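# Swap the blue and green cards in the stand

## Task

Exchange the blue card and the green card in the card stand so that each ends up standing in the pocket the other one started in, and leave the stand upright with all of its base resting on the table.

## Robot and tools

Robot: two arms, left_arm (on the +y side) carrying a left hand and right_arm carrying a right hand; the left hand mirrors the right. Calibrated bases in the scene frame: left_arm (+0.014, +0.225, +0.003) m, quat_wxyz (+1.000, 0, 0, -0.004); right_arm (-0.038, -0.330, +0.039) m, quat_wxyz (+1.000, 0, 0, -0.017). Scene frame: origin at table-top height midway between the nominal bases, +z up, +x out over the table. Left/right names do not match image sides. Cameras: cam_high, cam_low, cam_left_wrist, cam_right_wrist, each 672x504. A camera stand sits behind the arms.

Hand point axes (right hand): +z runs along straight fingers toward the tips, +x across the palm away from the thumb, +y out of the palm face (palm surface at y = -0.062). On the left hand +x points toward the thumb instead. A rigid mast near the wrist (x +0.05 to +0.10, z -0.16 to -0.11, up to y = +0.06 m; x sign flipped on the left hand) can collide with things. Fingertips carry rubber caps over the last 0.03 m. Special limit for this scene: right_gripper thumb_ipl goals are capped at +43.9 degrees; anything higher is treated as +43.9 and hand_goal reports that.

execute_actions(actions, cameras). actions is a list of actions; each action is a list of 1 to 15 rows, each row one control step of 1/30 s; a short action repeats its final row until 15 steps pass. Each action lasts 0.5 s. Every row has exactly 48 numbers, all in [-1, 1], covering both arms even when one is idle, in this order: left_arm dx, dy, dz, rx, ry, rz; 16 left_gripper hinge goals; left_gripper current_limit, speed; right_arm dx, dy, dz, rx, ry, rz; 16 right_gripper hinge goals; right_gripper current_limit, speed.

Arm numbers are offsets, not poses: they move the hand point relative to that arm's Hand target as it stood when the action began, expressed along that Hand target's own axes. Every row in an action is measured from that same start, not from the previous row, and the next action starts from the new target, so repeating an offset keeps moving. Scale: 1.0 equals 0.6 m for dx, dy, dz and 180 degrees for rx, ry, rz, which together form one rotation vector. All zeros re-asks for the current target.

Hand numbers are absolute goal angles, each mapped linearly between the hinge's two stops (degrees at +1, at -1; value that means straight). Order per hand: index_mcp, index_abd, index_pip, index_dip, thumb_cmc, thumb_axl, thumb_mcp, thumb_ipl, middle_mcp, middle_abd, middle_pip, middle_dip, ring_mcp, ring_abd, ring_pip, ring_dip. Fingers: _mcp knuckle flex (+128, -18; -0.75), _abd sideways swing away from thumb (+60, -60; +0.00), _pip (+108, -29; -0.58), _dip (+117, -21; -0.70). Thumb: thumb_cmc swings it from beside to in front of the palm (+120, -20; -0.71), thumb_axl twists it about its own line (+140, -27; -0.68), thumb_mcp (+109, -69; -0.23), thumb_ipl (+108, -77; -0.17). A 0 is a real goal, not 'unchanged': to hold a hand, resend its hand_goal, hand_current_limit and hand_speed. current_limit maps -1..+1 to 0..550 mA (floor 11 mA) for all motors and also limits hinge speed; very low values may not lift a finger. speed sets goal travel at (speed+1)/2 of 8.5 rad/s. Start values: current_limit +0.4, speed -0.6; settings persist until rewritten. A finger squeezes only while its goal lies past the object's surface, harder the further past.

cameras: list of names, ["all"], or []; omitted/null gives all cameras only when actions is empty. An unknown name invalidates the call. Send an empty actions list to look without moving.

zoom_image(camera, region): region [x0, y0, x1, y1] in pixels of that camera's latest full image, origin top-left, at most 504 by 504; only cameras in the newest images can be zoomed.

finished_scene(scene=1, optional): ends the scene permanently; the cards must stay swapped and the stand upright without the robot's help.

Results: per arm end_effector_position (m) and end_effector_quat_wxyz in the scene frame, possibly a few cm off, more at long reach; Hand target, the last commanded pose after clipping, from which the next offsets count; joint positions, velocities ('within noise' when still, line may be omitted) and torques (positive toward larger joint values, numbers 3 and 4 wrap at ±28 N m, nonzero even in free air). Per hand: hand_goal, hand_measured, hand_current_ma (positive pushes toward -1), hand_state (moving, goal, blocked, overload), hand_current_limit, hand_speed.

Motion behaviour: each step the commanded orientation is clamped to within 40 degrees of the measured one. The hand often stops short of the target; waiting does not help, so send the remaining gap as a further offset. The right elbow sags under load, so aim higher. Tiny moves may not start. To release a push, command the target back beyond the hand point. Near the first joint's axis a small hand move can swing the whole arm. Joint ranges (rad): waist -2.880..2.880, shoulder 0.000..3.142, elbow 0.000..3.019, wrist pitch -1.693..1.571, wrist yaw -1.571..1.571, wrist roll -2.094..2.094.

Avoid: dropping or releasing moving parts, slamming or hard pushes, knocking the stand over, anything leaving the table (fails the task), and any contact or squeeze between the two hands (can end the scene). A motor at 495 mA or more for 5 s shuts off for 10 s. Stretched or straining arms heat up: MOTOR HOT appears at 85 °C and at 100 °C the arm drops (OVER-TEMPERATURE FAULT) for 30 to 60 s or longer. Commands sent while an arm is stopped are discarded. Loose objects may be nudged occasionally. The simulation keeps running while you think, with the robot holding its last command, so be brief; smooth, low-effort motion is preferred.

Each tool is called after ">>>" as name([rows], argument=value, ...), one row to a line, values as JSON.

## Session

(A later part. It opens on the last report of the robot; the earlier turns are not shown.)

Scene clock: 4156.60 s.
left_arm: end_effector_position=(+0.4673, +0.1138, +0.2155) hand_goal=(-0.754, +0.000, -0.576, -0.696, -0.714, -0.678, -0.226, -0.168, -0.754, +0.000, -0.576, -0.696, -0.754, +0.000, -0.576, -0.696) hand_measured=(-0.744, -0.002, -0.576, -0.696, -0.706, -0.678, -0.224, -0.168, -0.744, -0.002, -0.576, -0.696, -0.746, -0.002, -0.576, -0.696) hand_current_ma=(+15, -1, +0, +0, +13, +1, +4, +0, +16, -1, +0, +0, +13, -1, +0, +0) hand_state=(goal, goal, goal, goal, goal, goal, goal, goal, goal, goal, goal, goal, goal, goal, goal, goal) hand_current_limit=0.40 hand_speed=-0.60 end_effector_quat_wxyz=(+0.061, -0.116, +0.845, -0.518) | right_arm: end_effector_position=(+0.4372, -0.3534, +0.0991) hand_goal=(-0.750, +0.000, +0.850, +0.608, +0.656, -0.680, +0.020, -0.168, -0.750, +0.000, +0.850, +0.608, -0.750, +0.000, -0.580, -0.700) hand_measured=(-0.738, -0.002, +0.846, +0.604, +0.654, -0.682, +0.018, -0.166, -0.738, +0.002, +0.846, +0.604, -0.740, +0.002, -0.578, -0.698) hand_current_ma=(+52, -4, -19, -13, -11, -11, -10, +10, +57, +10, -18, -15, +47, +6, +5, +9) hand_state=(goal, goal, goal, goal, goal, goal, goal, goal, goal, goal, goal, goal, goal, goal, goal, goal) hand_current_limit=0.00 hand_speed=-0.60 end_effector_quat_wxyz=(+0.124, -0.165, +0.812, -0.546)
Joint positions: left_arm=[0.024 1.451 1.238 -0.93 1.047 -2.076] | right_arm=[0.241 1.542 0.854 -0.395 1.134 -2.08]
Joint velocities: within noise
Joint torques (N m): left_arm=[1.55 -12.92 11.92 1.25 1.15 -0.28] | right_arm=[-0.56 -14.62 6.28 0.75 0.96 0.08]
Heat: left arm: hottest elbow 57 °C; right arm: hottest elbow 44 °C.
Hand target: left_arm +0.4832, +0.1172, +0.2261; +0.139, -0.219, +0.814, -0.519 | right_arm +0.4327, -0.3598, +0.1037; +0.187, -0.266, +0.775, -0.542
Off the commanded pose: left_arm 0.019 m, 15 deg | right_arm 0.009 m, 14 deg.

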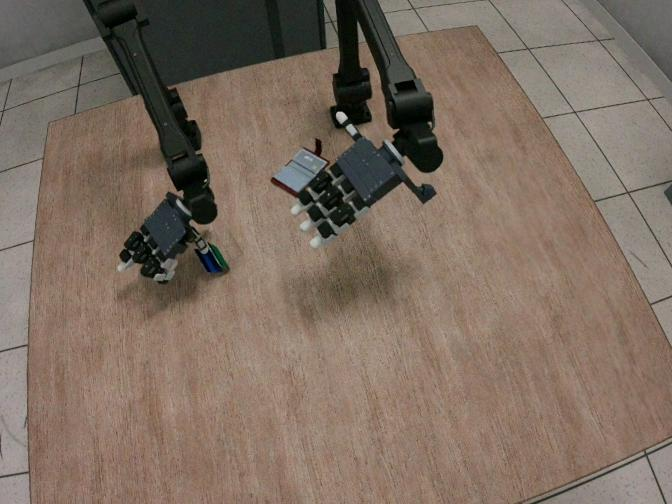

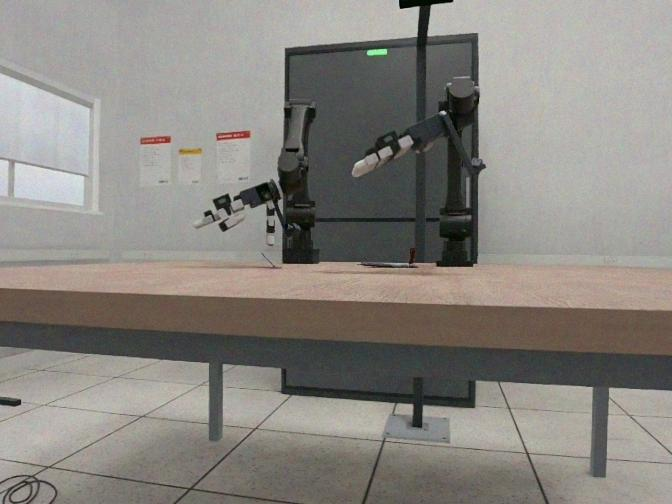

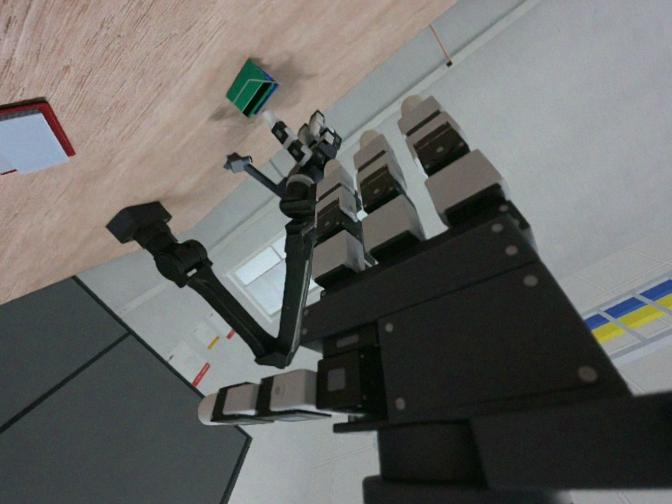

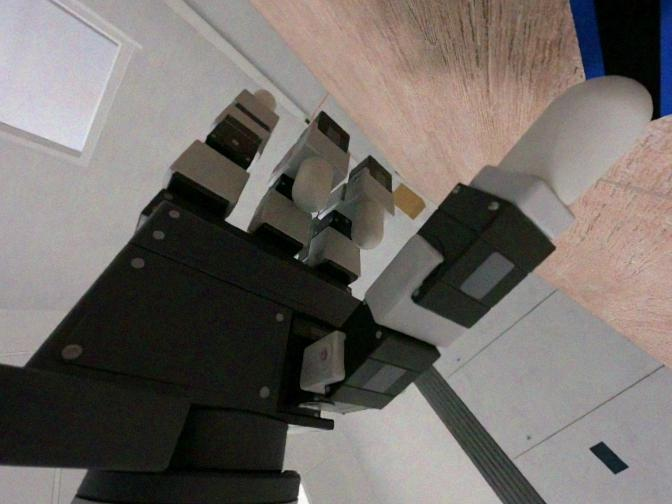

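>>> execute_actions([
  [[0,0,0,0,0,0,-0.754,0,-0.576,-0.696,-0.714,-0.678,-0.226,-0.168,-0.754,0,-0.576,-0.696,-0.754,0,-0.576,-0.696,0.4,-0.6,-0.0057,0.032,0.0096,0,0,0,-0.75,0,0.85,0.609,0.657,-0.68,0.02,-0.168,-0.75,0,0.85,0.609,-0.75,0,-0.58,-0.7,0,-0.6]],
], cameras=["cam_low","cam_left_wrist"])

>>> zoom_image(camera="cam_low", region=[230, 215, 290, 275])

>>> zoom_image(camera="cam_left_wrist", region=[215, 40, 315, 140])

Scene clock: 4180.13 s.
left_arm: end_effector_position=(+0.4673, +0.1138, +0.2155) hand_goal=(-0.754, +0.000, -0.576, -0.696, -0.714, -0.678, -0.226, -0.168, -0.754, +0.000, -0.576, -0.696, -0.754, +0.000, -0.576, -0.696) hand_measured=(-0.744, -0.002, -0.576, -0.696, -0.706, -0.678, -0.224, -0.168, -0.744, -0.002, -0.576, -0.696, -0.746, -0.002, -0.576, -0.696) hand_current_ma=(+15, -1, +0, +0, +13, +1, +4, +0, +16, -1, +0, +0, +13, -1, +0, +0) hand_state=(goal, goal, goal, goal, goal, goal, goal, goal, goal, goal, goal, goal, goal, goal, goal, goal) hand_current_limit=0.40 hand_speed=-0.60 end_effector_quat_wxyz=(+0.061, -0.116, +0.845, -0.518) | right_arm: end_effector_position=(+0.4366, -0.3532, +0.0936) hand_goal=(-0.750, +0.000, +0.850, +0.608, +0.656, -0.680, +0.020, -0.168, -0.750, +0.000, +0.850, +0.608, -0.750, +0.000, -0.580, -0.700) hand_measured=(-0.738, -0.002, +0.846, +0.604, +0.654, -0.682, +0.018, -0.166, -0.738, +0.002, +0.846, +0.604, -0.740, +0.002, -0.578, -0.698) hand_current_ma=(+52, -4, -19, -13, -11, -11, -10, +10, +57, +10, -18, -15, +47, +6, +5, +9) hand_state=(goal, goal, goal, goal, goal, goal, goal, goal, goal, goal, goal, goal, goal, goal, goal, goal) hand_current_limit=0.00 hand_speed=-0.60 end_effector_quat_wxyz=(+0.127, -0.164, +0.813, -0.545)
Joint positions: left_arm=[0.024 1.451 1.238 -0.93 1.047 -2.076] | right_arm=[0.241 1.548 0.843 -0.37 1.131 -2.08]
Joint torques (N m): left_arm=[1.73 -12.81 11.92 1.25 1.14 -0.28] | right_arm=[-0.09 -11.34 6 1.87 0.96 0.08]
Heat: left arm: hottest elbow 57 °C; right arm: hottest elbow 44 °C.
Hand target: left_arm +0.4832, +0.1172, +0.2261; +0.139, -0.219, +0.814, -0.519 | right_arm +0.4347, -0.3568, +0.0836; +0.187, -0.266, +0.775, -0.542
Off the commanded pose: left_arm 0.019 m, 15 deg | right_arm 0.011 m, 14 deg.
joint sent to its limit (left arm) — joint 6 (wrist roll), lower limit. The joint targets are off in orientation, not in position.
joint sent to its limit (right arm) — joint 6 (wrist roll), lower limit. The joint targets are off in orientation, not in position.
Images, in order (width x height): cam_low 672x504, cam_left_wrist 672x504.

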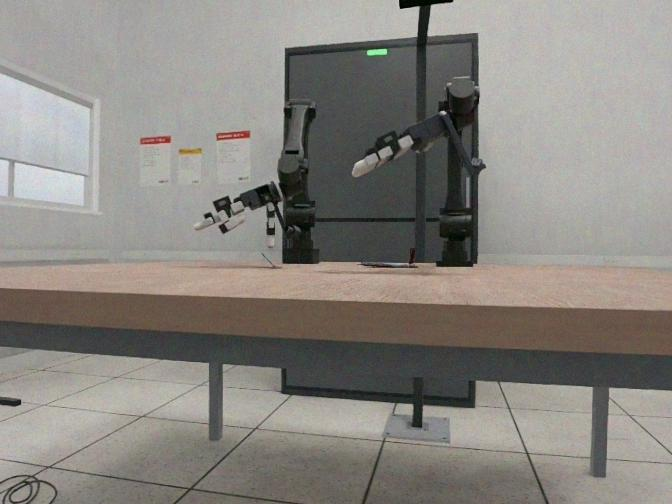

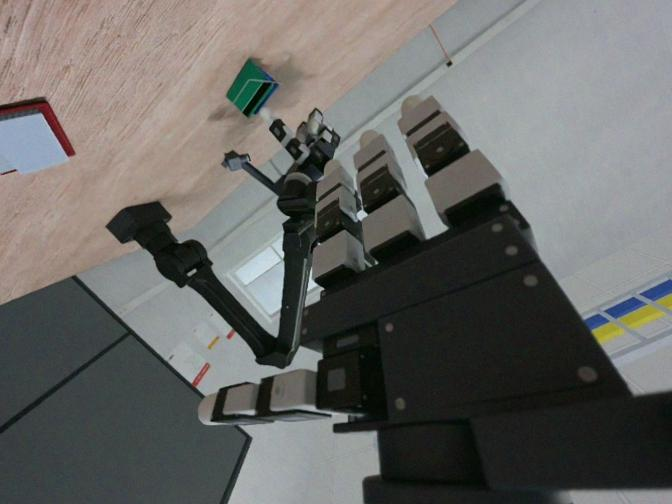

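Scaled by 8.400 from the camera's 672x504 image, which has a finer 960x720 frame.

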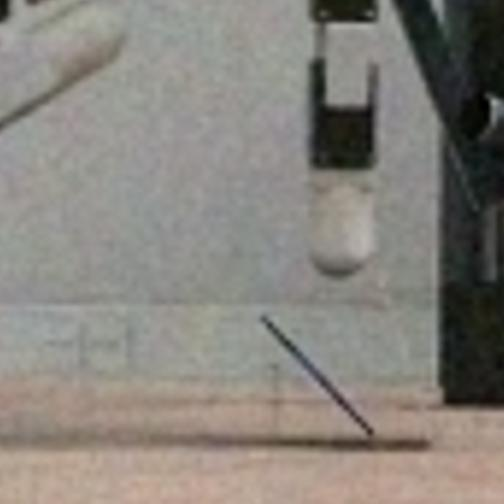

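Scaled by 5.040 from the camera's 672x504 image, which has a finer 960x720 frame.

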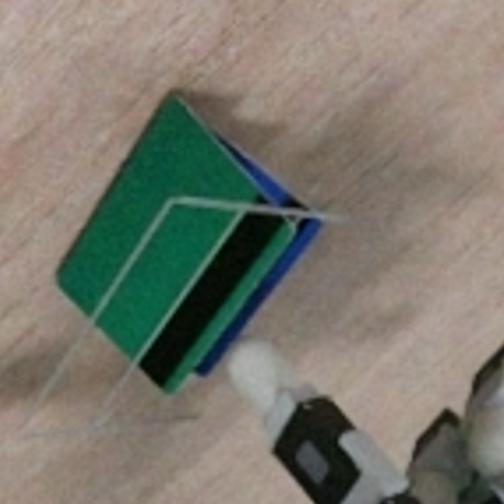

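>>> zoom_image(camera="cam_low", region=[250, 240, 285, 275])

>>> zoom_image(camera="cam_left_wrist", region=[220, 50, 290, 120])

Scaled by 14.400 from the camera's 672x504 image, which has a finer 960x720 frame.

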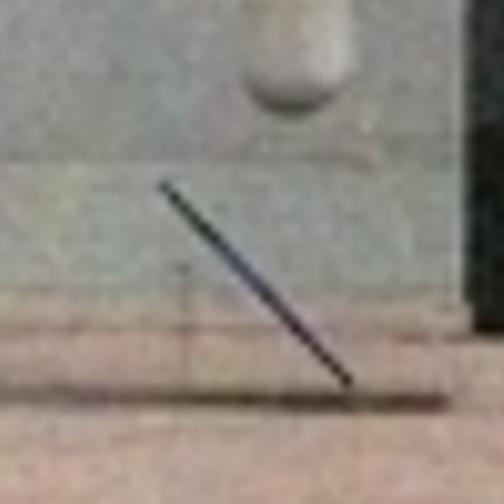

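Scaled by 7.200 from the camera's 672x504 image, which has a finer 960x720 frame.

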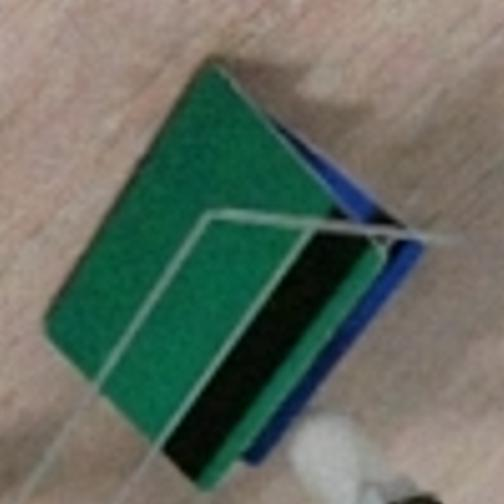

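>>> zoom_image(camera="cam_low", region=[262, 240, 302, 270])

Scaled by 12.600 from the camera's 672x504 image, which has a finer 960x720 frame.

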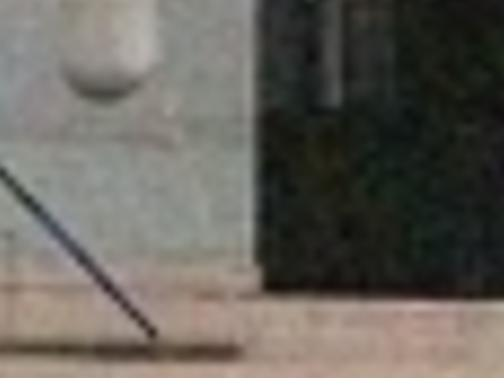

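>>> execute_actions([
  [[0,0,0,0,0,0,-0.754,0,-0.576,-0.696,-0.714,-0.678,-0.226,-0.168,-0.754,0,-0.576,-0.696,-0.754,0,-0.576,-0.696,0.4,-0.6,0.0007,0.0183,0.0106,0,0,0,-0.75,0,0.85,0.609,0.657,-0.68,0.02,-0.168,-0.75,0,0.85,0.609,-0.75,0,-0.58,-0.7,0,-0.6]],
], cameras=["cam_low","cam_left_wrist","cam_high"])

>>> zoom_image(camera="cam_low", region=[250, 240, 285, 275])

>>> zoom_image(camera="cam_left_wrist", region=[220, 50, 310, 140])

>>> zoom_image(camera="cam_high", region=[180, 210, 250, 280])

Scene clock: 4345.27 s.
left_arm: end_effector_position=(+0.4673, +0.1138, +0.2155) hand_goal=(-0.754, +0.000, -0.576, -0.696, -0.714, -0.678, -0.226, -0.168, -0.754, +0.000, -0.576, -0.696, -0.754, +0.000, -0.576, -0.696) hand_measured=(-0.744, -0.002, -0.576, -0.696, -0.706, -0.678, -0.224, -0.168, -0.744, -0.002, -0.576, -0.696, -0.746, -0.002, -0.576, -0.696) hand_current_ma=(+15, -1, +0, +0, +13, +1, +4, +0, +16, -1, +0, +0, +13, -1, +0, +0) hand_state=(goal, goal, goal, goal, goal, goal, goal, goal, goal, goal, goal, goal, goal, goal, goal, goal) hand_current_limit=0.40 hand_speed=-0.60 end_effector_quat_wxyz=(+0.061, -0.116, +0.845, -0.518) | right_arm: end_effector_position=(+0.4368, -0.3528, +0.0790) hand_goal=(-0.750, +0.000, +0.850, +0.608, +0.656, -0.680, +0.020, -0.168, -0.750, +0.000, +0.850, +0.608, -0.750, +0.000, -0.580, -0.700) hand_measured=(-0.738, -0.002, +0.846, +0.604, +0.654, -0.682, +0.018, -0.166, -0.738, +0.002, +0.846, +0.604, -0.740, +0.002, -0.578, -0.698) hand_current_ma=(+52, -4, -19, -13, -10, -11, -10, +10, +57, +10, -18, -15, +47, +6, +5, +9) hand_state=(goal, goal, goal, goal, goal, goal, goal, goal, goal, goal, goal, goal, goal, goal, goal, goal) hand_current_limit=0.00 hand_speed=-0.60 end_effector_quat_wxyz=(+0.125, -0.166, +0.813, -0.544)
Joint positions: left_arm=[0.024 1.451 1.238 -0.93 1.047 -2.076] | right_arm=[0.241 1.579 0.831 -0.332 1.128 -2.08]
Joint torques (N m): left_arm=[1.49 -12.86 11.93 1.22 1.14 -0.28] | right_arm=[-0.5 -11.69 5.91 2.06 1.11 0.08]
Heat: left arm: hottest elbow 58 °C; right arm: hottest elbow 43 °C.
Hand target: left_arm +0.4832, +0.1172, +0.2261; +0.139, -0.219, +0.814, -0.519 | right_arm +0.4356, -0.3589, +0.0711; +0.187, -0.266, +0.775, -0.542
Off the commanded pose: left_arm 0.019 m, 15 deg | right_arm 0.010 m, 14 deg.
joint sent to its limit (left arm) — joint 6 (wrist roll), lower limit. The joint targets are off in orientation, not in position.
joint sent to its limit (right arm) — joint 6 (wrist roll), lower limit. The joint targets are off in orientation, not in position.
Images, in order (width x height): cam_high 672x504, cam_low 672x504, cam_left_wrist 672x504.

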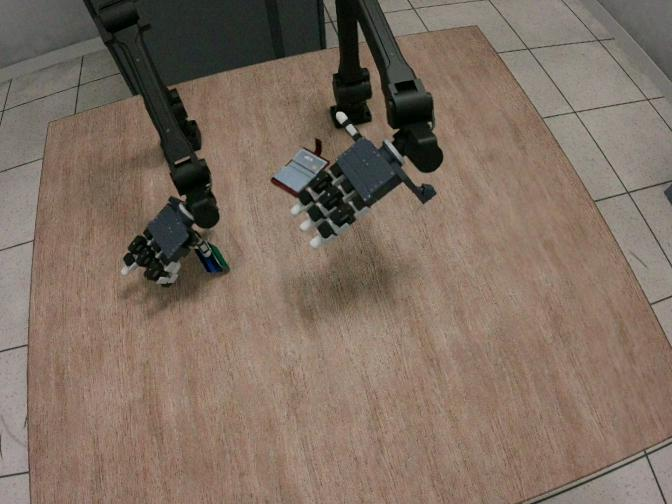

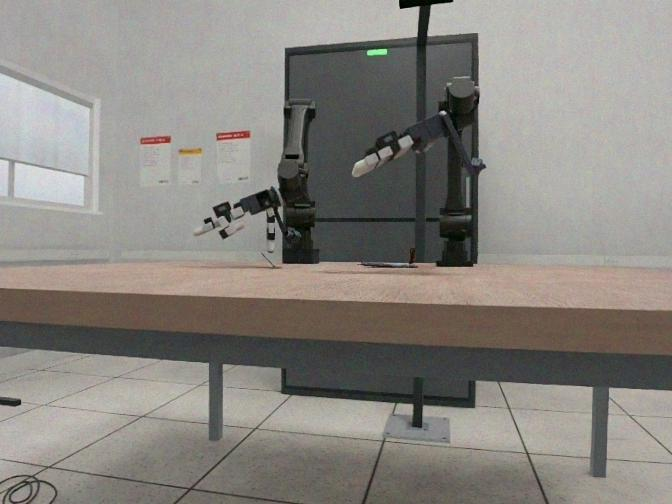

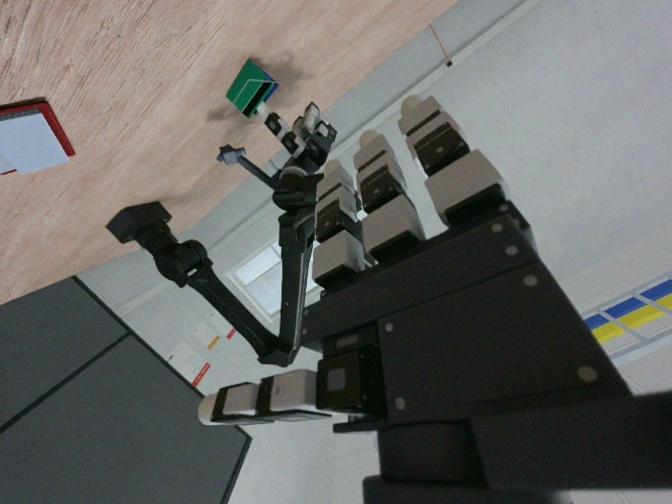

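Scaled by 14.400 from the camera's 672x504 image, which has a finer 960x720 frame.

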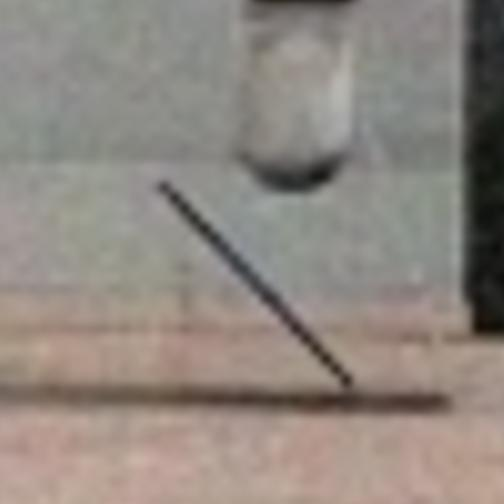

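Scaled by 5.600 from the camera's 672x504 image, which has a finer 960x720 frame.

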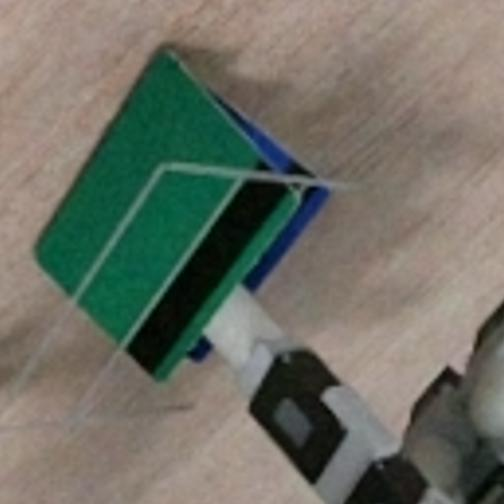

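Scaled by 7.200 from the camera's 672x504 image, which has a finer 960x720 frame.

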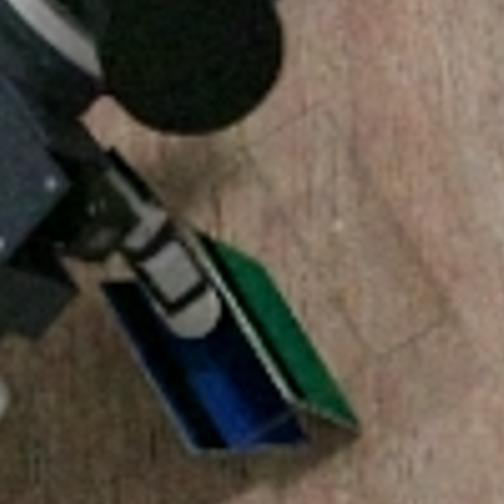

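>>> zoom_image(camera="cam_low", region=[255, 200, 325, 270])

>>> zoom_image(camera="cam_left_wrist", region=[200, 50, 340, 190])

Scaled by 7.200 from the camera's 672x504 image, which has a finer 960x720 frame.

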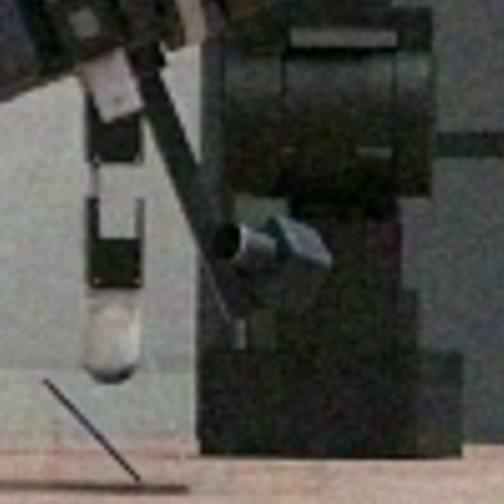

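Scaled by 3.600 from the camera's 672x504 image, which has a finer 960x720 frame.

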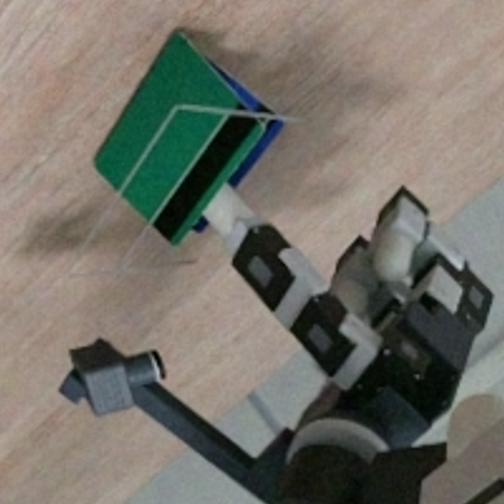

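>>> execute_actions([
  [[0,0,0,0,0,0,-0.754,0,-0.576,-0.696,-0.714,-0.678,-0.226,-0.168,-0.754,0,-0.576,-0.696,-0.754,0,-0.576,-0.696,0.4,-0.6,-0.0005,0.0188,0.0075,0,0,0,-0.75,0,0.85,0.609,0.657,-0.68,0.02,-0.168,-0.75,0,0.85,0.609,-0.75,0,-0.58,-0.7,0,-0.6]],
], cameras=["cam_low","cam_left_wrist"])

>>> zoom_image(camera="cam_low", region=[250, 240, 285, 275])

>>> zoom_image(camera="cam_left_wrist", region=[220, 50, 310, 140])

Scene clock: 4383.03 s.
left_arm: end_effector_position=(+0.4673, +0.1138, +0.2155) hand_goal=(-0.754, +0.000, -0.576, -0.696, -0.714, -0.678, -0.226, -0.168, -0.754, +0.000, -0.576, -0.696, -0.754, +0.000, -0.576, -0.696) hand_measured=(-0.744, -0.002, -0.576, -0.696, -0.706, -0.678, -0.224, -0.168, -0.744, -0.002, -0.576, -0.696, -0.746, -0.002, -0.576, -0.696) hand_current_ma=(+15, -1, +0, +0, +13, +1, +4, +0, +16, -1, +0, +0, +13, -1, +0, +0) hand_state=(goal, goal, goal, goal, goal, goal, goal, goal, goal, goal, goal, goal, goal, goal, goal, goal) hand_current_limit=0.40 hand_speed=-0.60 end_effector_quat_wxyz=(+0.061, -0.116, +0.845, -0.518) | right_arm: end_effector_position=(+0.4378, -0.3528, +0.0673) hand_goal=(-0.750, +0.000, +0.850, +0.608, +0.656, -0.680, +0.020, -0.168, -0.750, +0.000, +0.850, +0.608, -0.750, +0.000, -0.580, -0.700) hand_measured=(-0.738, -0.002, +0.846, +0.604, +0.654, -0.682, +0.018, -0.166, -0.738, +0.002, +0.846, +0.604, -0.740, +0.002, -0.578, -0.698) hand_current_ma=(+52, -4, -19, -13, -10, -11, -10, +10, +57, +10, -18, -15, +47, +6, +5, +9) hand_state=(goal, goal, goal, goal, goal, goal, goal, goal, goal, goal, goal, goal, goal, goal, goal, goal) hand_current_limit=0.00 hand_speed=-0.60 end_effector_quat_wxyz=(+0.125, -0.166, +0.813, -0.544)
Joint positions: left_arm=[0.024 1.451 1.238 -0.93 1.047 -2.076] | right_arm=[0.241 1.606 0.823 -0.296 1.128 -2.08]
Joint torques (N m): left_arm=[1.61 -12.75 12 1.24 1.14 -0.28] | right_arm=[-0.5 -11.87 5.72 1.88 1.08 0.07]
Heat: left arm: hottest elbow 58 °C; right arm: hottest elbow 42 °C.
Hand target: left_arm +0.4832, +0.1172, +0.2261; +0.139, -0.219, +0.814, -0.519 | right_arm +0.4361, -0.3589, +0.0588; +0.187, -0.266, +0.775, -0.542
Off the commanded pose: left_arm 0.019 m, 15 deg | right_arm 0.011 m, 14 deg.
joint sent to its limit (left arm) — joint 6 (wrist roll), lower limit. The joint targets are off in orientation, not in position.
joint sent to its limit (right arm) — joint 6 (wrist roll), lower limit. The joint targets are off in orientation, not in position.
Images, in order (width x height): cam_low 672x504, cam_left_wrist 672x504.

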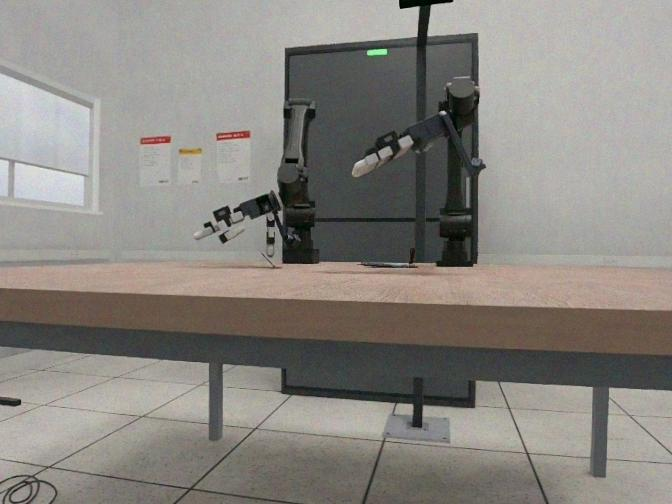

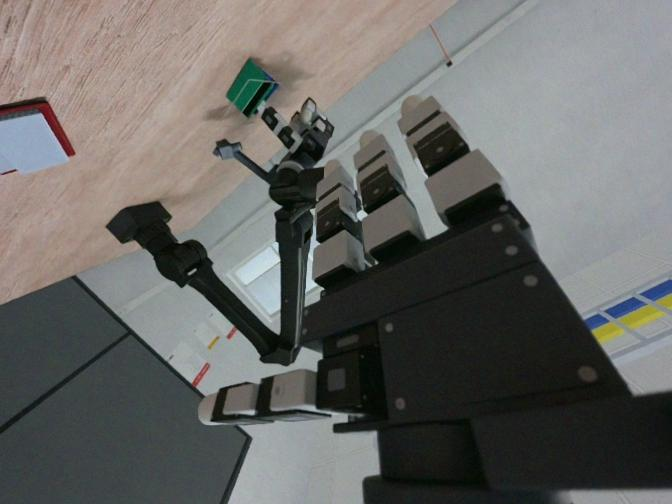

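Scaled by 14.400 from the camera's 672x504 image, which has a finer 960x720 frame.

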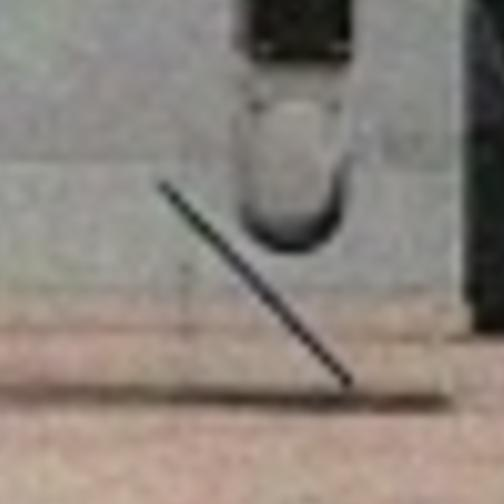

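Scaled by 5.600 from the camera's 672x504 image, which has a finer 960x720 frame.

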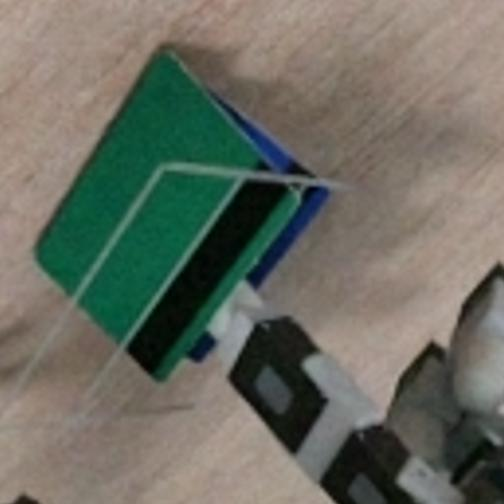

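>>> execute_actions([
  [[0,0,0,0,0,0,-0.754,0,-0.576,-0.696,-0.714,-0.678,-0.226,-0.168,-0.754,0,-0.576,-0.696,-0.754,0,-0.576,-0.696,0.4,-0.6,0.001,0.016,0.0052,0,0,0,-0.75,0,0.85,0.609,0.657,-0.68,0.02,-0.168,-0.75,0,0.85,0.609,-0.75,0,-0.58,-0.7,0,-0.6]],
], cameras=["cam_low","cam_left_wrist"])

>>> zoom_image(camera="cam_low", region=[250, 240, 285, 275])

>>> zoom_image(camera="cam_left_wrist", region=[220, 50, 310, 140])

Scene clock: 4397.50 s.
left_arm: end_effector_position=(+0.4673, +0.1138, +0.2155) hand_goal=(-0.754, +0.000, -0.576, -0.696, -0.714, -0.678, -0.226, -0.168, -0.754, +0.000, -0.576, -0.696, -0.754, +0.000, -0.576, -0.696) hand_measured=(-0.744, -0.002, -0.576, -0.696, -0.706, -0.678, -0.224, -0.168, -0.744, -0.002, -0.576, -0.696, -0.746, -0.002, -0.576, -0.696) hand_current_ma=(+15, -1, +0, +0, +13, +1, +4, +0, +16, -1, +0, +0, +13, -1, +0, +0) hand_state=(goal, goal, goal, goal, goal, goal, goal, goal, goal, goal, goal, goal, goal, goal, goal, goal) hand_current_limit=0.40 hand_speed=-0.60 end_effector_quat_wxyz=(+0.061, -0.116, +0.845, -0.518) | right_arm: end_effector_position=(+0.4385, -0.3527, +0.0593) hand_goal=(-0.750, +0.000, +0.850, +0.608, +0.656, -0.680, +0.020, -0.168, -0.750, +0.000, +0.850, +0.608, -0.750, +0.000, -0.580, -0.700) hand_measured=(-0.738, -0.002, +0.846, +0.604, +0.656, -0.682, +0.016, -0.168, -0.738, +0.002, +0.846, +0.604, -0.740, +0.002, -0.578, -0.698) hand_current_ma=(+52, -4, -19, -13, +1, -7, -17, -1, +57, +10, -18, -15, +47, +6, +5, +9) hand_state=(goal, goal, goal, goal, goal, goal, goal, goal, goal, goal, goal, goal, goal, goal, goal, goal) hand_current_limit=0.00 hand_speed=-0.60 end_effector_quat_wxyz=(+0.127, -0.164, +0.813, -0.544)
Joint positions: left_arm=[0.024 1.451 1.238 -0.93 1.047 -2.076] | right_arm=[0.241 1.624 0.815 -0.266 1.128 -2.08]
Joint torques (N m): left_arm=[1.61 -12.98 11.92 1.21 1.14 -0.29] | right_arm=[-0.5 -11.69 5.44 1.94 1.03 0.08]
Heat: left arm: hottest elbow 58 °C; right arm: hottest elbow 41 °C.
Hand target: left_arm +0.4832, +0.1172, +0.2261; +0.139, -0.219, +0.814, -0.519 | right_arm +0.4354, -0.3590, +0.0487; +0.187, -0.266, +0.775, -0.542
Off the commanded pose: left_arm 0.019 m, 15 deg | right_arm 0.013 m, 14 deg.
joint sent to its limit (left arm) — joint 6 (wrist roll), lower limit. The joint targets are off in orientation, not in position.
joint sent to its limit (right arm) — joint 6 (wrist roll), lower limit. The joint targets are off in orientation, not in position.
Images, in order (width x height): cam_low 672x504, cam_left_wrist 672x504.

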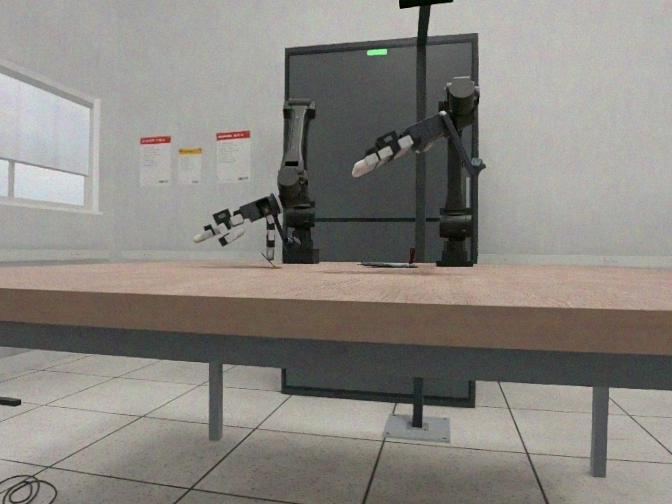

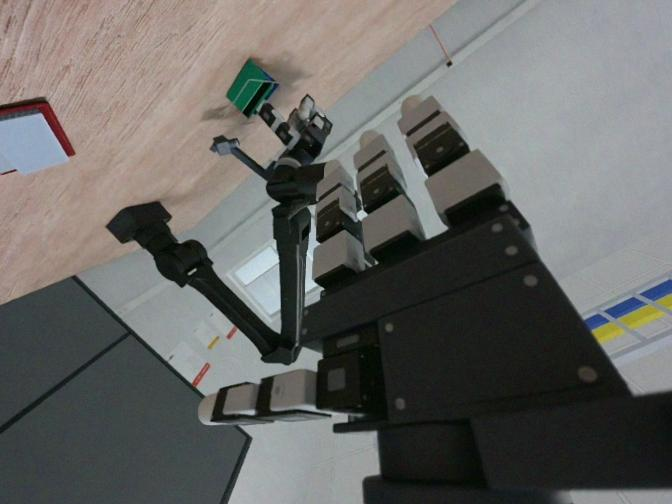

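Scaled by 14.400 from the camera's 672x504 image, which has a finer 960x720 frame.

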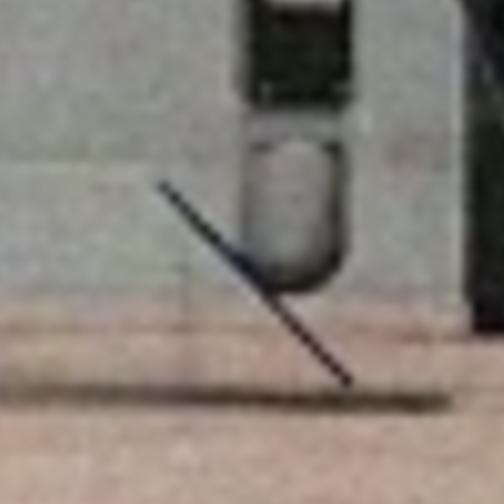

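Scaled by 5.600 from the camera's 672x504 image, which has a finer 960x720 frame.

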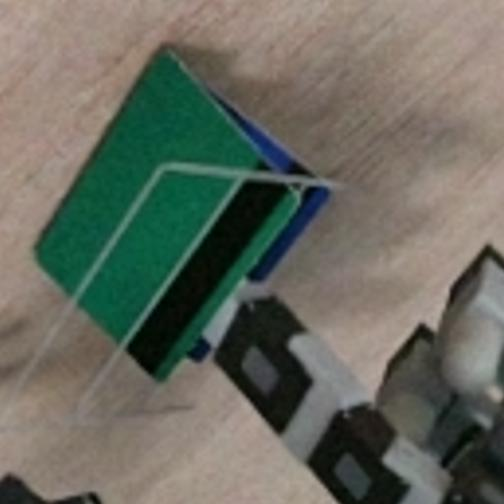

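>>> execute_actions([
  [[0,0,0,0,0,0,-0.754,0,-0.576,-0.696,-0.714,-0.678,-0.226,-0.168,-0.754,0,-0.576,-0.696,-0.754,0,-0.576,-0.696,0.4,-0.6,0,0.0075,0.0027,0,0,0,-0.75,0,0.85,0.609,0.657,-0.68,0.06,-0.168,-0.75,0,0.85,0.609,-0.75,0,-0.58,-0.7,-0.2,-0.93]],
], cameras=["cam_low"])

>>> zoom_image(camera="cam_low", region=[250, 240, 285, 275])

Scene clock: 4414.53 s.
left_arm: end_effector_position=(+0.4673, +0.1138, +0.2155) hand_goal=(-0.754, +0.000, -0.576, -0.696, -0.714, -0.678, -0.226, -0.168, -0.754, +0.000, -0.576, -0.696, -0.754, +0.000, -0.576, -0.696) hand_measured=(-0.744, -0.002, -0.576, -0.696, -0.706, -0.678, -0.224, -0.168, -0.744, -0.002, -0.576, -0.696, -0.746, -0.002, -0.576, -0.696) hand_current_ma=(+15, -1, +0, +0, +13, +1, +4, +0, +16, -1, +0, +0, +13, -1, +0, +0) hand_state=(goal, goal, goal, goal, goal, goal, goal, goal, goal, goal, goal, goal, goal, goal, goal, goal) hand_current_limit=0.40 hand_speed=-0.60 end_effector_quat_wxyz=(+0.061, -0.116, +0.845, -0.518) | right_arm: end_effector_position=(+0.4410, -0.3521, +0.0588) hand_goal=(-0.750, +0.000, +0.850, +0.608, +0.656, -0.680, +0.060, -0.168, -0.750, +0.000, +0.850, +0.608, -0.750, +0.000, -0.580, -0.700) hand_measured=(-0.738, -0.002, +0.846, +0.604, +0.662, -0.680, +0.038, -0.170, -0.738, +0.002, +0.846, +0.604, -0.740, +0.002, -0.578, -0.698) hand_current_ma=(+52, -4, -19, -13, +28, +3, -122, -13, +57, +10, -18, -15, +47, +6, +5, +9) hand_state=(goal, goal, goal, goal, goal, goal, blocked, goal, goal, goal, goal, goal, goal, goal, goal, goal) hand_current_limit=-0.20 hand_speed=-0.93 end_effector_quat_wxyz=(+0.132, -0.161, +0.813, -0.543)
Joint positions: left_arm=[0.024 1.451 1.238 -0.93 1.047 -2.076] | right_arm=[0.241 1.627 0.815 -0.252 1.128 -2.08]
Joint torques (N m): left_arm=[1.55 -12.81 11.9 1.18 1.14 -0.29] | right_arm=[-0.56 -11.22 5.15 1.96 0.95 0.08]
Heat: left arm: hottest elbow 58 °C; right arm: hottest elbow 41 °C.
Hand target: left_arm +0.4832, +0.1172, +0.2261; +0.139, -0.219, +0.814, -0.519 | right_arm +0.4354, -0.3590, +0.0440; +0.187, -0.266, +0.775, -0.542
Off the commanded pose: left_arm 0.019 m, 15 deg | right_arm 0.017 m, 14 deg.
joint sent to its limit (left arm) — joint 6 (wrist roll), lower limit. The joint targets are off in orientation, not in position.
joint sent to its limit (right arm) — joint 6 (wrist roll), lower limit. The joint targets are off in orientation, not in position.
Images, in order (width x height): cam_low 672x504.

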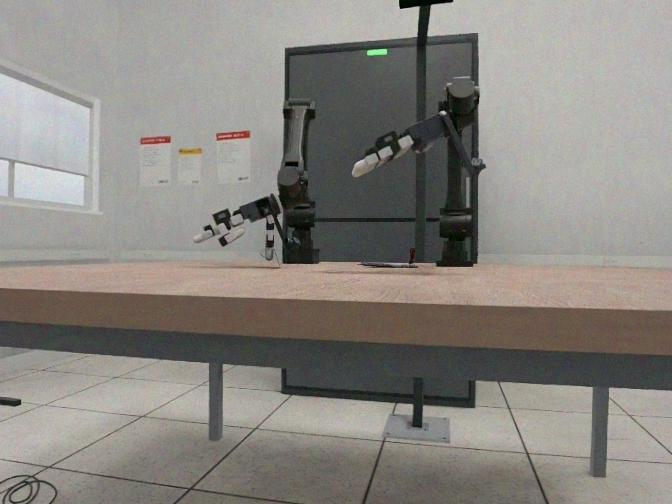

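Scaled by 14.400 from the camera's 672x504 image, which has a finer 960x720 frame.

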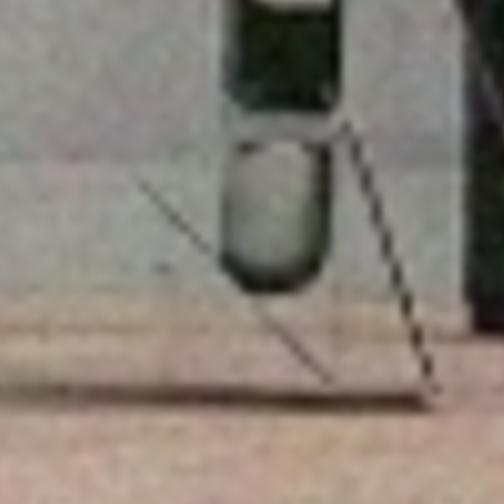

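>>> execute_actions([
  [[0,0,0,0,0,0,-0.754,0,-0.576,-0.696,-0.714,-0.678,-0.226,-0.168,-0.754,0,-0.576,-0.696,-0.754,0,-0.576,-0.696,0.4,-0.6,0,-0.0094,-0.0034,0,0,0,-0.75,0,0.85,0.609,0.657,-0.68,0.12,-0.168,-0.75,0,0.85,0.609,-0.75,0,-0.58,-0.7,-0.2,-0.93]],
], cameras=["cam_low"])

>>> zoom_image(camera="cam_low", region=[250, 240, 285, 275])

Scene clock: 4465.33 s.
left_arm: end_effector_position=(+0.4673, +0.1138, +0.2155) hand_goal=(-0.754, +0.000, -0.576, -0.696, -0.714, -0.678, -0.226, -0.168, -0.754, +0.000, -0.576, -0.696, -0.754, +0.000, -0.576, -0.696) hand_measured=(-0.744, -0.002, -0.576, -0.696, -0.706, -0.678, -0.224, -0.168, -0.744, -0.002, -0.576, -0.696, -0.746, -0.002, -0.576, -0.696) hand_current_ma=(+15, -1, +0, +0, +13, +1, +4, +0, +16, -1, +0, +0, +13, -1, +0, +0) hand_state=(goal, goal, goal, goal, goal, goal, goal, goal, goal, goal, goal, goal, goal, goal, goal, goal) hand_current_limit=0.40 hand_speed=-0.60 end_effector_quat_wxyz=(+0.061, -0.116, +0.845, -0.518) | right_arm: end_effector_position=(+0.4410, -0.3520, +0.0588) hand_goal=(-0.750, +0.000, +0.850, +0.608, +0.656, -0.680, +0.120, -0.168, -0.750, +0.000, +0.850, +0.608, -0.750, +0.000, -0.580, -0.700) hand_measured=(-0.738, -0.002, +0.846, +0.604, +0.658, -0.680, +0.102, -0.172, -0.738, +0.002, +0.846, +0.604, -0.740, +0.002, -0.578, -0.698) hand_current_ma=(+52, -4, -19, -13, +12, +3, -104, -23, +57, +10, -18, -15, +47, +6, +5, +9) hand_state=(goal, goal, goal, goal, goal, goal, goal, goal, goal, goal, goal, goal, goal, goal, goal, goal) hand_current_limit=-0.20 hand_speed=-0.93 end_effector_quat_wxyz=(+0.132, -0.162, +0.813, -0.543)
Joint positions: left_arm=[0.024 1.451 1.238 -0.93 1.047 -2.076] | right_arm=[0.241 1.627 0.815 -0.252 1.127 -2.08]
Joint torques (N m): left_arm=[1.61 -13.04 11.9 1.21 1.14 -0.29] | right_arm=[-0.56 -12.34 5.41 1.4 1.01 0.08]
Heat: left arm: hottest elbow 58 °C; right arm: hottest elbow 40 °C.
Hand target: left_arm +0.4832, +0.1172, +0.2261; +0.139, -0.219, +0.814, -0.519 | right_arm +0.4354, -0.3590, +0.0499; +0.187, -0.266, +0.775, -0.542
Off the commanded pose: left_arm 0.019 m, 15 deg | right_arm 0.013 m, 14 deg.
joint sent to its limit (left arm) — joint 6 (wrist roll), lower limit. The joint targets are off in orientation, not in position.
joint sent to its limit (right arm) — joint 6 (wrist roll), lower limit. The joint targets are off in orientation, not in position.
Images, in order (width x height): cam_low 672x504.

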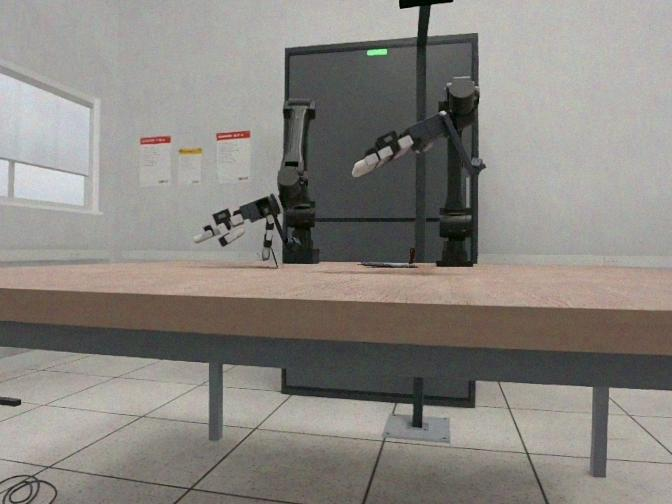

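Scaled by 14.400 from the camera's 672x504 image, which has a finer 960x720 frame.

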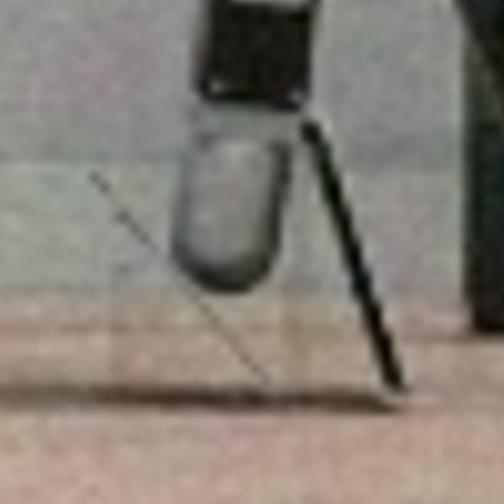

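>>> execute_actions([
  [[0,0,0,0,0,0,-0.754,0,-0.576,-0.696,-0.714,-0.678,-0.226,-0.168,-0.754,0,-0.576,-0.696,-0.754,0,-0.576,-0.696,0.4,-0.6,0,0.0141,0.0051,0,0,0,-0.75,0,0.85,0.609,0.657,-0.68,0.08,-0.168,-0.75,0,0.85,0.609,-0.75,0,-0.58,-0.7,-0.2,-0.93]],
], cameras=["cam_low"])

>>> zoom_image(camera="cam_low", region=[250, 240, 285, 275])

Scene clock: 4483.77 s.
left_arm: end_effector_position=(+0.4673, +0.1138, +0.2155) hand_goal=(-0.754, +0.000, -0.576, -0.696, -0.714, -0.678, -0.226, -0.168, -0.754, +0.000, -0.576, -0.696, -0.754, +0.000, -0.576, -0.696) hand_measured=(-0.744, -0.002, -0.576, -0.696, -0.706, -0.678, -0.224, -0.168, -0.744, -0.002, -0.576, -0.696, -0.746, -0.002, -0.576, -0.696) hand_current_ma=(+15, -1, +0, +0, +13, +1, +4, +0, +16, -1, +0, +0, +13, -1, +0, +0) hand_state=(goal, goal, goal, goal, goal, goal, goal, goal, goal, goal, goal, goal, goal, goal, goal, goal) hand_current_limit=0.40 hand_speed=-0.60 end_effector_quat_wxyz=(+0.061, -0.116, +0.845, -0.518) | right_arm: end_effector_position=(+0.4427, -0.3523, +0.0582) hand_goal=(-0.750, +0.000, +0.850, +0.608, +0.656, -0.680, +0.080, -0.168, -0.750, +0.000, +0.850, +0.608, -0.750, +0.000, -0.580, -0.700) hand_measured=(-0.738, -0.002, +0.846, +0.604, +0.664, -0.678, +0.082, -0.168, -0.738, +0.002, +0.846, +0.604, -0.740, +0.002, -0.578, -0.698) hand_current_ma=(+52, -4, -19, -13, +35, +8, +11, -5, +57, +10, -18, -15, +47, +6, +5, +9) hand_state=(goal, goal, goal, goal, goal, goal, goal, goal, goal, goal, goal, goal, goal, goal, goal, goal) hand_current_limit=-0.20 hand_speed=-0.93 end_effector_quat_wxyz=(+0.134, -0.159, +0.813, -0.543)
Joint positions: left_arm=[0.024 1.451 1.238 -0.93 1.047 -2.076] | right_arm=[0.239 1.631 0.815 -0.242 1.127 -2.08]
Joint torques (N m): left_arm=[1.61 -12.86 11.9 1.24 1.14 -0.28] | right_arm=[-0.44 -11.05 4.97 1.91 0.91 0.09]
Heat: left arm: hottest elbow 58 °C; right arm: hottest elbow 40 °C.
Hand target: left_arm +0.4832, +0.1172, +0.2261; +0.139, -0.219, +0.814, -0.519 | right_arm +0.4354, -0.3591, +0.0410; +0.187, -0.266, +0.775, -0.542
Off the commanded pose: left_arm 0.019 m, 15 deg | right_arm 0.020 m, 14 deg.
joint sent to its limit (left arm) — joint 6 (wrist roll), lower limit. The joint targets are off in orientation, not in position.
joint sent to its limit (right arm) — joint 6 (wrist roll), lower limit. The joint targets are off in orientation, not in position.
Images, in order (width x height): cam_low 672x504.

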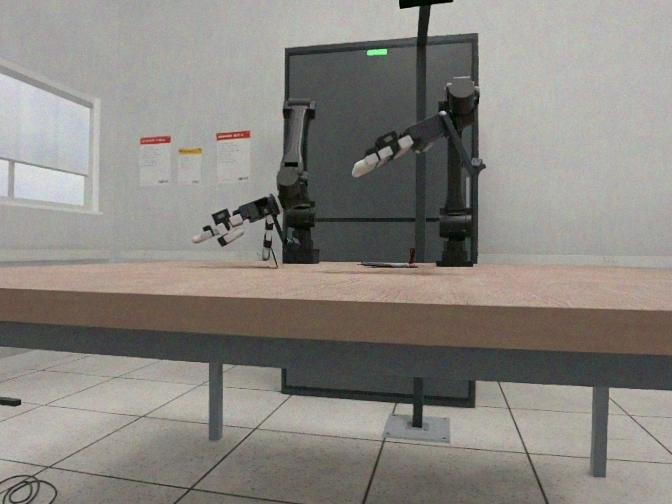

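Scaled by 14.400 from the camera's 672x504 image, which has a finer 960x720 frame.

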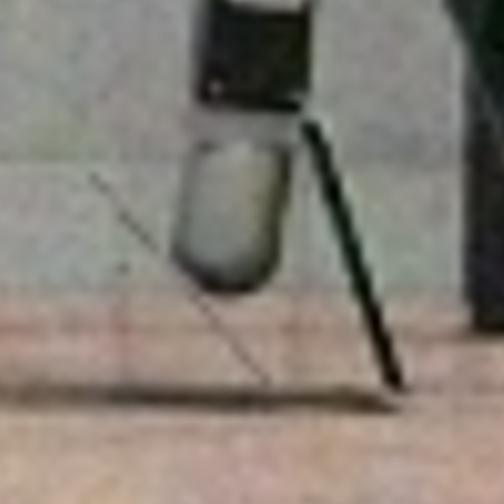

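>>> execute_actions([
  [[0,0,0,0,0,0,-0.754,0,-0.576,-0.696,-0.714,-0.678,-0.226,-0.168,-0.754,0,-0.576,-0.696,-0.754,0,-0.576,-0.696,0.4,-0.6,0.0027,-0.0158,0.0045,0,0,0,-0.75,0,0.85,0.609,0.657,-0.68,0.08,-0.168,-0.75,0,0.85,0.609,-0.75,0,-0.58,-0.7,-0.2,-0.93]],
], cameras=["cam_low"])

>>> zoom_image(camera="cam_low", region=[250, 240, 285, 275])

Scene clock: 4503.60 s.
left_arm: end_effector_position=(+0.4673, +0.1138, +0.2155) hand_goal=(-0.754, +0.000, -0.576, -0.696, -0.714, -0.678, -0.226, -0.168, -0.754, +0.000, -0.576, -0.696, -0.754, +0.000, -0.576, -0.696) hand_measured=(-0.744, -0.002, -0.576, -0.696, -0.706, -0.678, -0.224, -0.168, -0.744, -0.002, -0.576, -0.696, -0.746, -0.002, -0.576, -0.696) hand_current_ma=(+15, -1, +0, +0, +13, +1, +4, +0, +16, -1, +0, +0, +13, -1, +0, +0) hand_state=(goal, goal, goal, goal, goal, goal, goal, goal, goal, goal, goal, goal, goal, goal, goal, goal) hand_current_limit=0.40 hand_speed=-0.60 end_effector_quat_wxyz=(+0.061, -0.116, +0.845, -0.518) | right_arm: end_effector_position=(+0.4425, -0.3554, +0.0580) hand_goal=(-0.750, +0.000, +0.850, +0.608, +0.656, -0.680, +0.080, -0.168, -0.750, +0.000, +0.850, +0.608, -0.750, +0.000, -0.580, -0.700) hand_measured=(-0.738, -0.002, +0.846, +0.604, +0.662, -0.678, +0.074, -0.170, -0.738, +0.002, +0.846, +0.604, -0.740, +0.002, -0.578, -0.698) hand_current_ma=(+52, -4, -19, -13, +28, +8, -38, -6, +57, +10, -18, -15, +47, +6, +5, +9) hand_state=(goal, goal, goal, goal, goal, goal, goal, goal, goal, goal, goal, goal, goal, goal, goal, goal) hand_current_limit=-0.20 hand_speed=-0.93 end_effector_quat_wxyz=(+0.133, -0.157, +0.814, -0.543)
Joint positions: left_arm=[0.024 1.451 1.238 -0.93 1.047 -2.076] | right_arm=[0.232 1.631 0.815 -0.242 1.125 -2.08]
Joint torques (N m): left_arm=[1.67 -12.81 11.92 1.24 1.14 -0.28] | right_arm=[-0.97 -12.16 5.82 1.09 0.93 0.08]
Heat: left arm: hottest elbow 58 °C; right arm: hottest elbow 40 °C.
Hand target: left_arm +0.4832, +0.1172, +0.2261; +0.139, -0.219, +0.814, -0.519 | right_arm +0.4377, -0.3646, +0.0490; +0.187, -0.266, +0.775, -0.542
Off the commanded pose: left_arm 0.019 m, 15 deg | right_arm 0.014 m, 15 deg.
joint sent to its limit (left arm) — joint 6 (wrist roll), lower limit. The joint targets are off in orientation, not in position.
joint sent to its limit (right arm) — joint 6 (wrist roll), lower limit. The joint targets are off in orientation, not in position.
Images, in order (width x height): cam_low 672x504.

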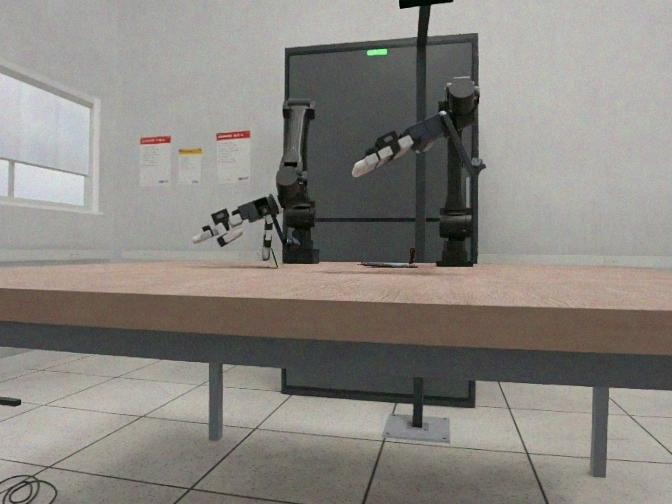

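Scaled by 14.400 from the camera's 672x504 image, which has a finer 960x720 frame.

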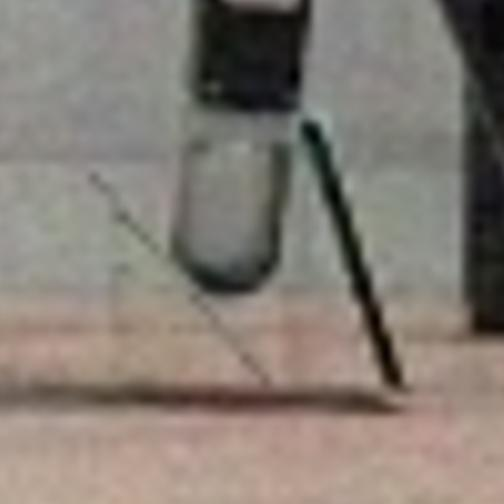

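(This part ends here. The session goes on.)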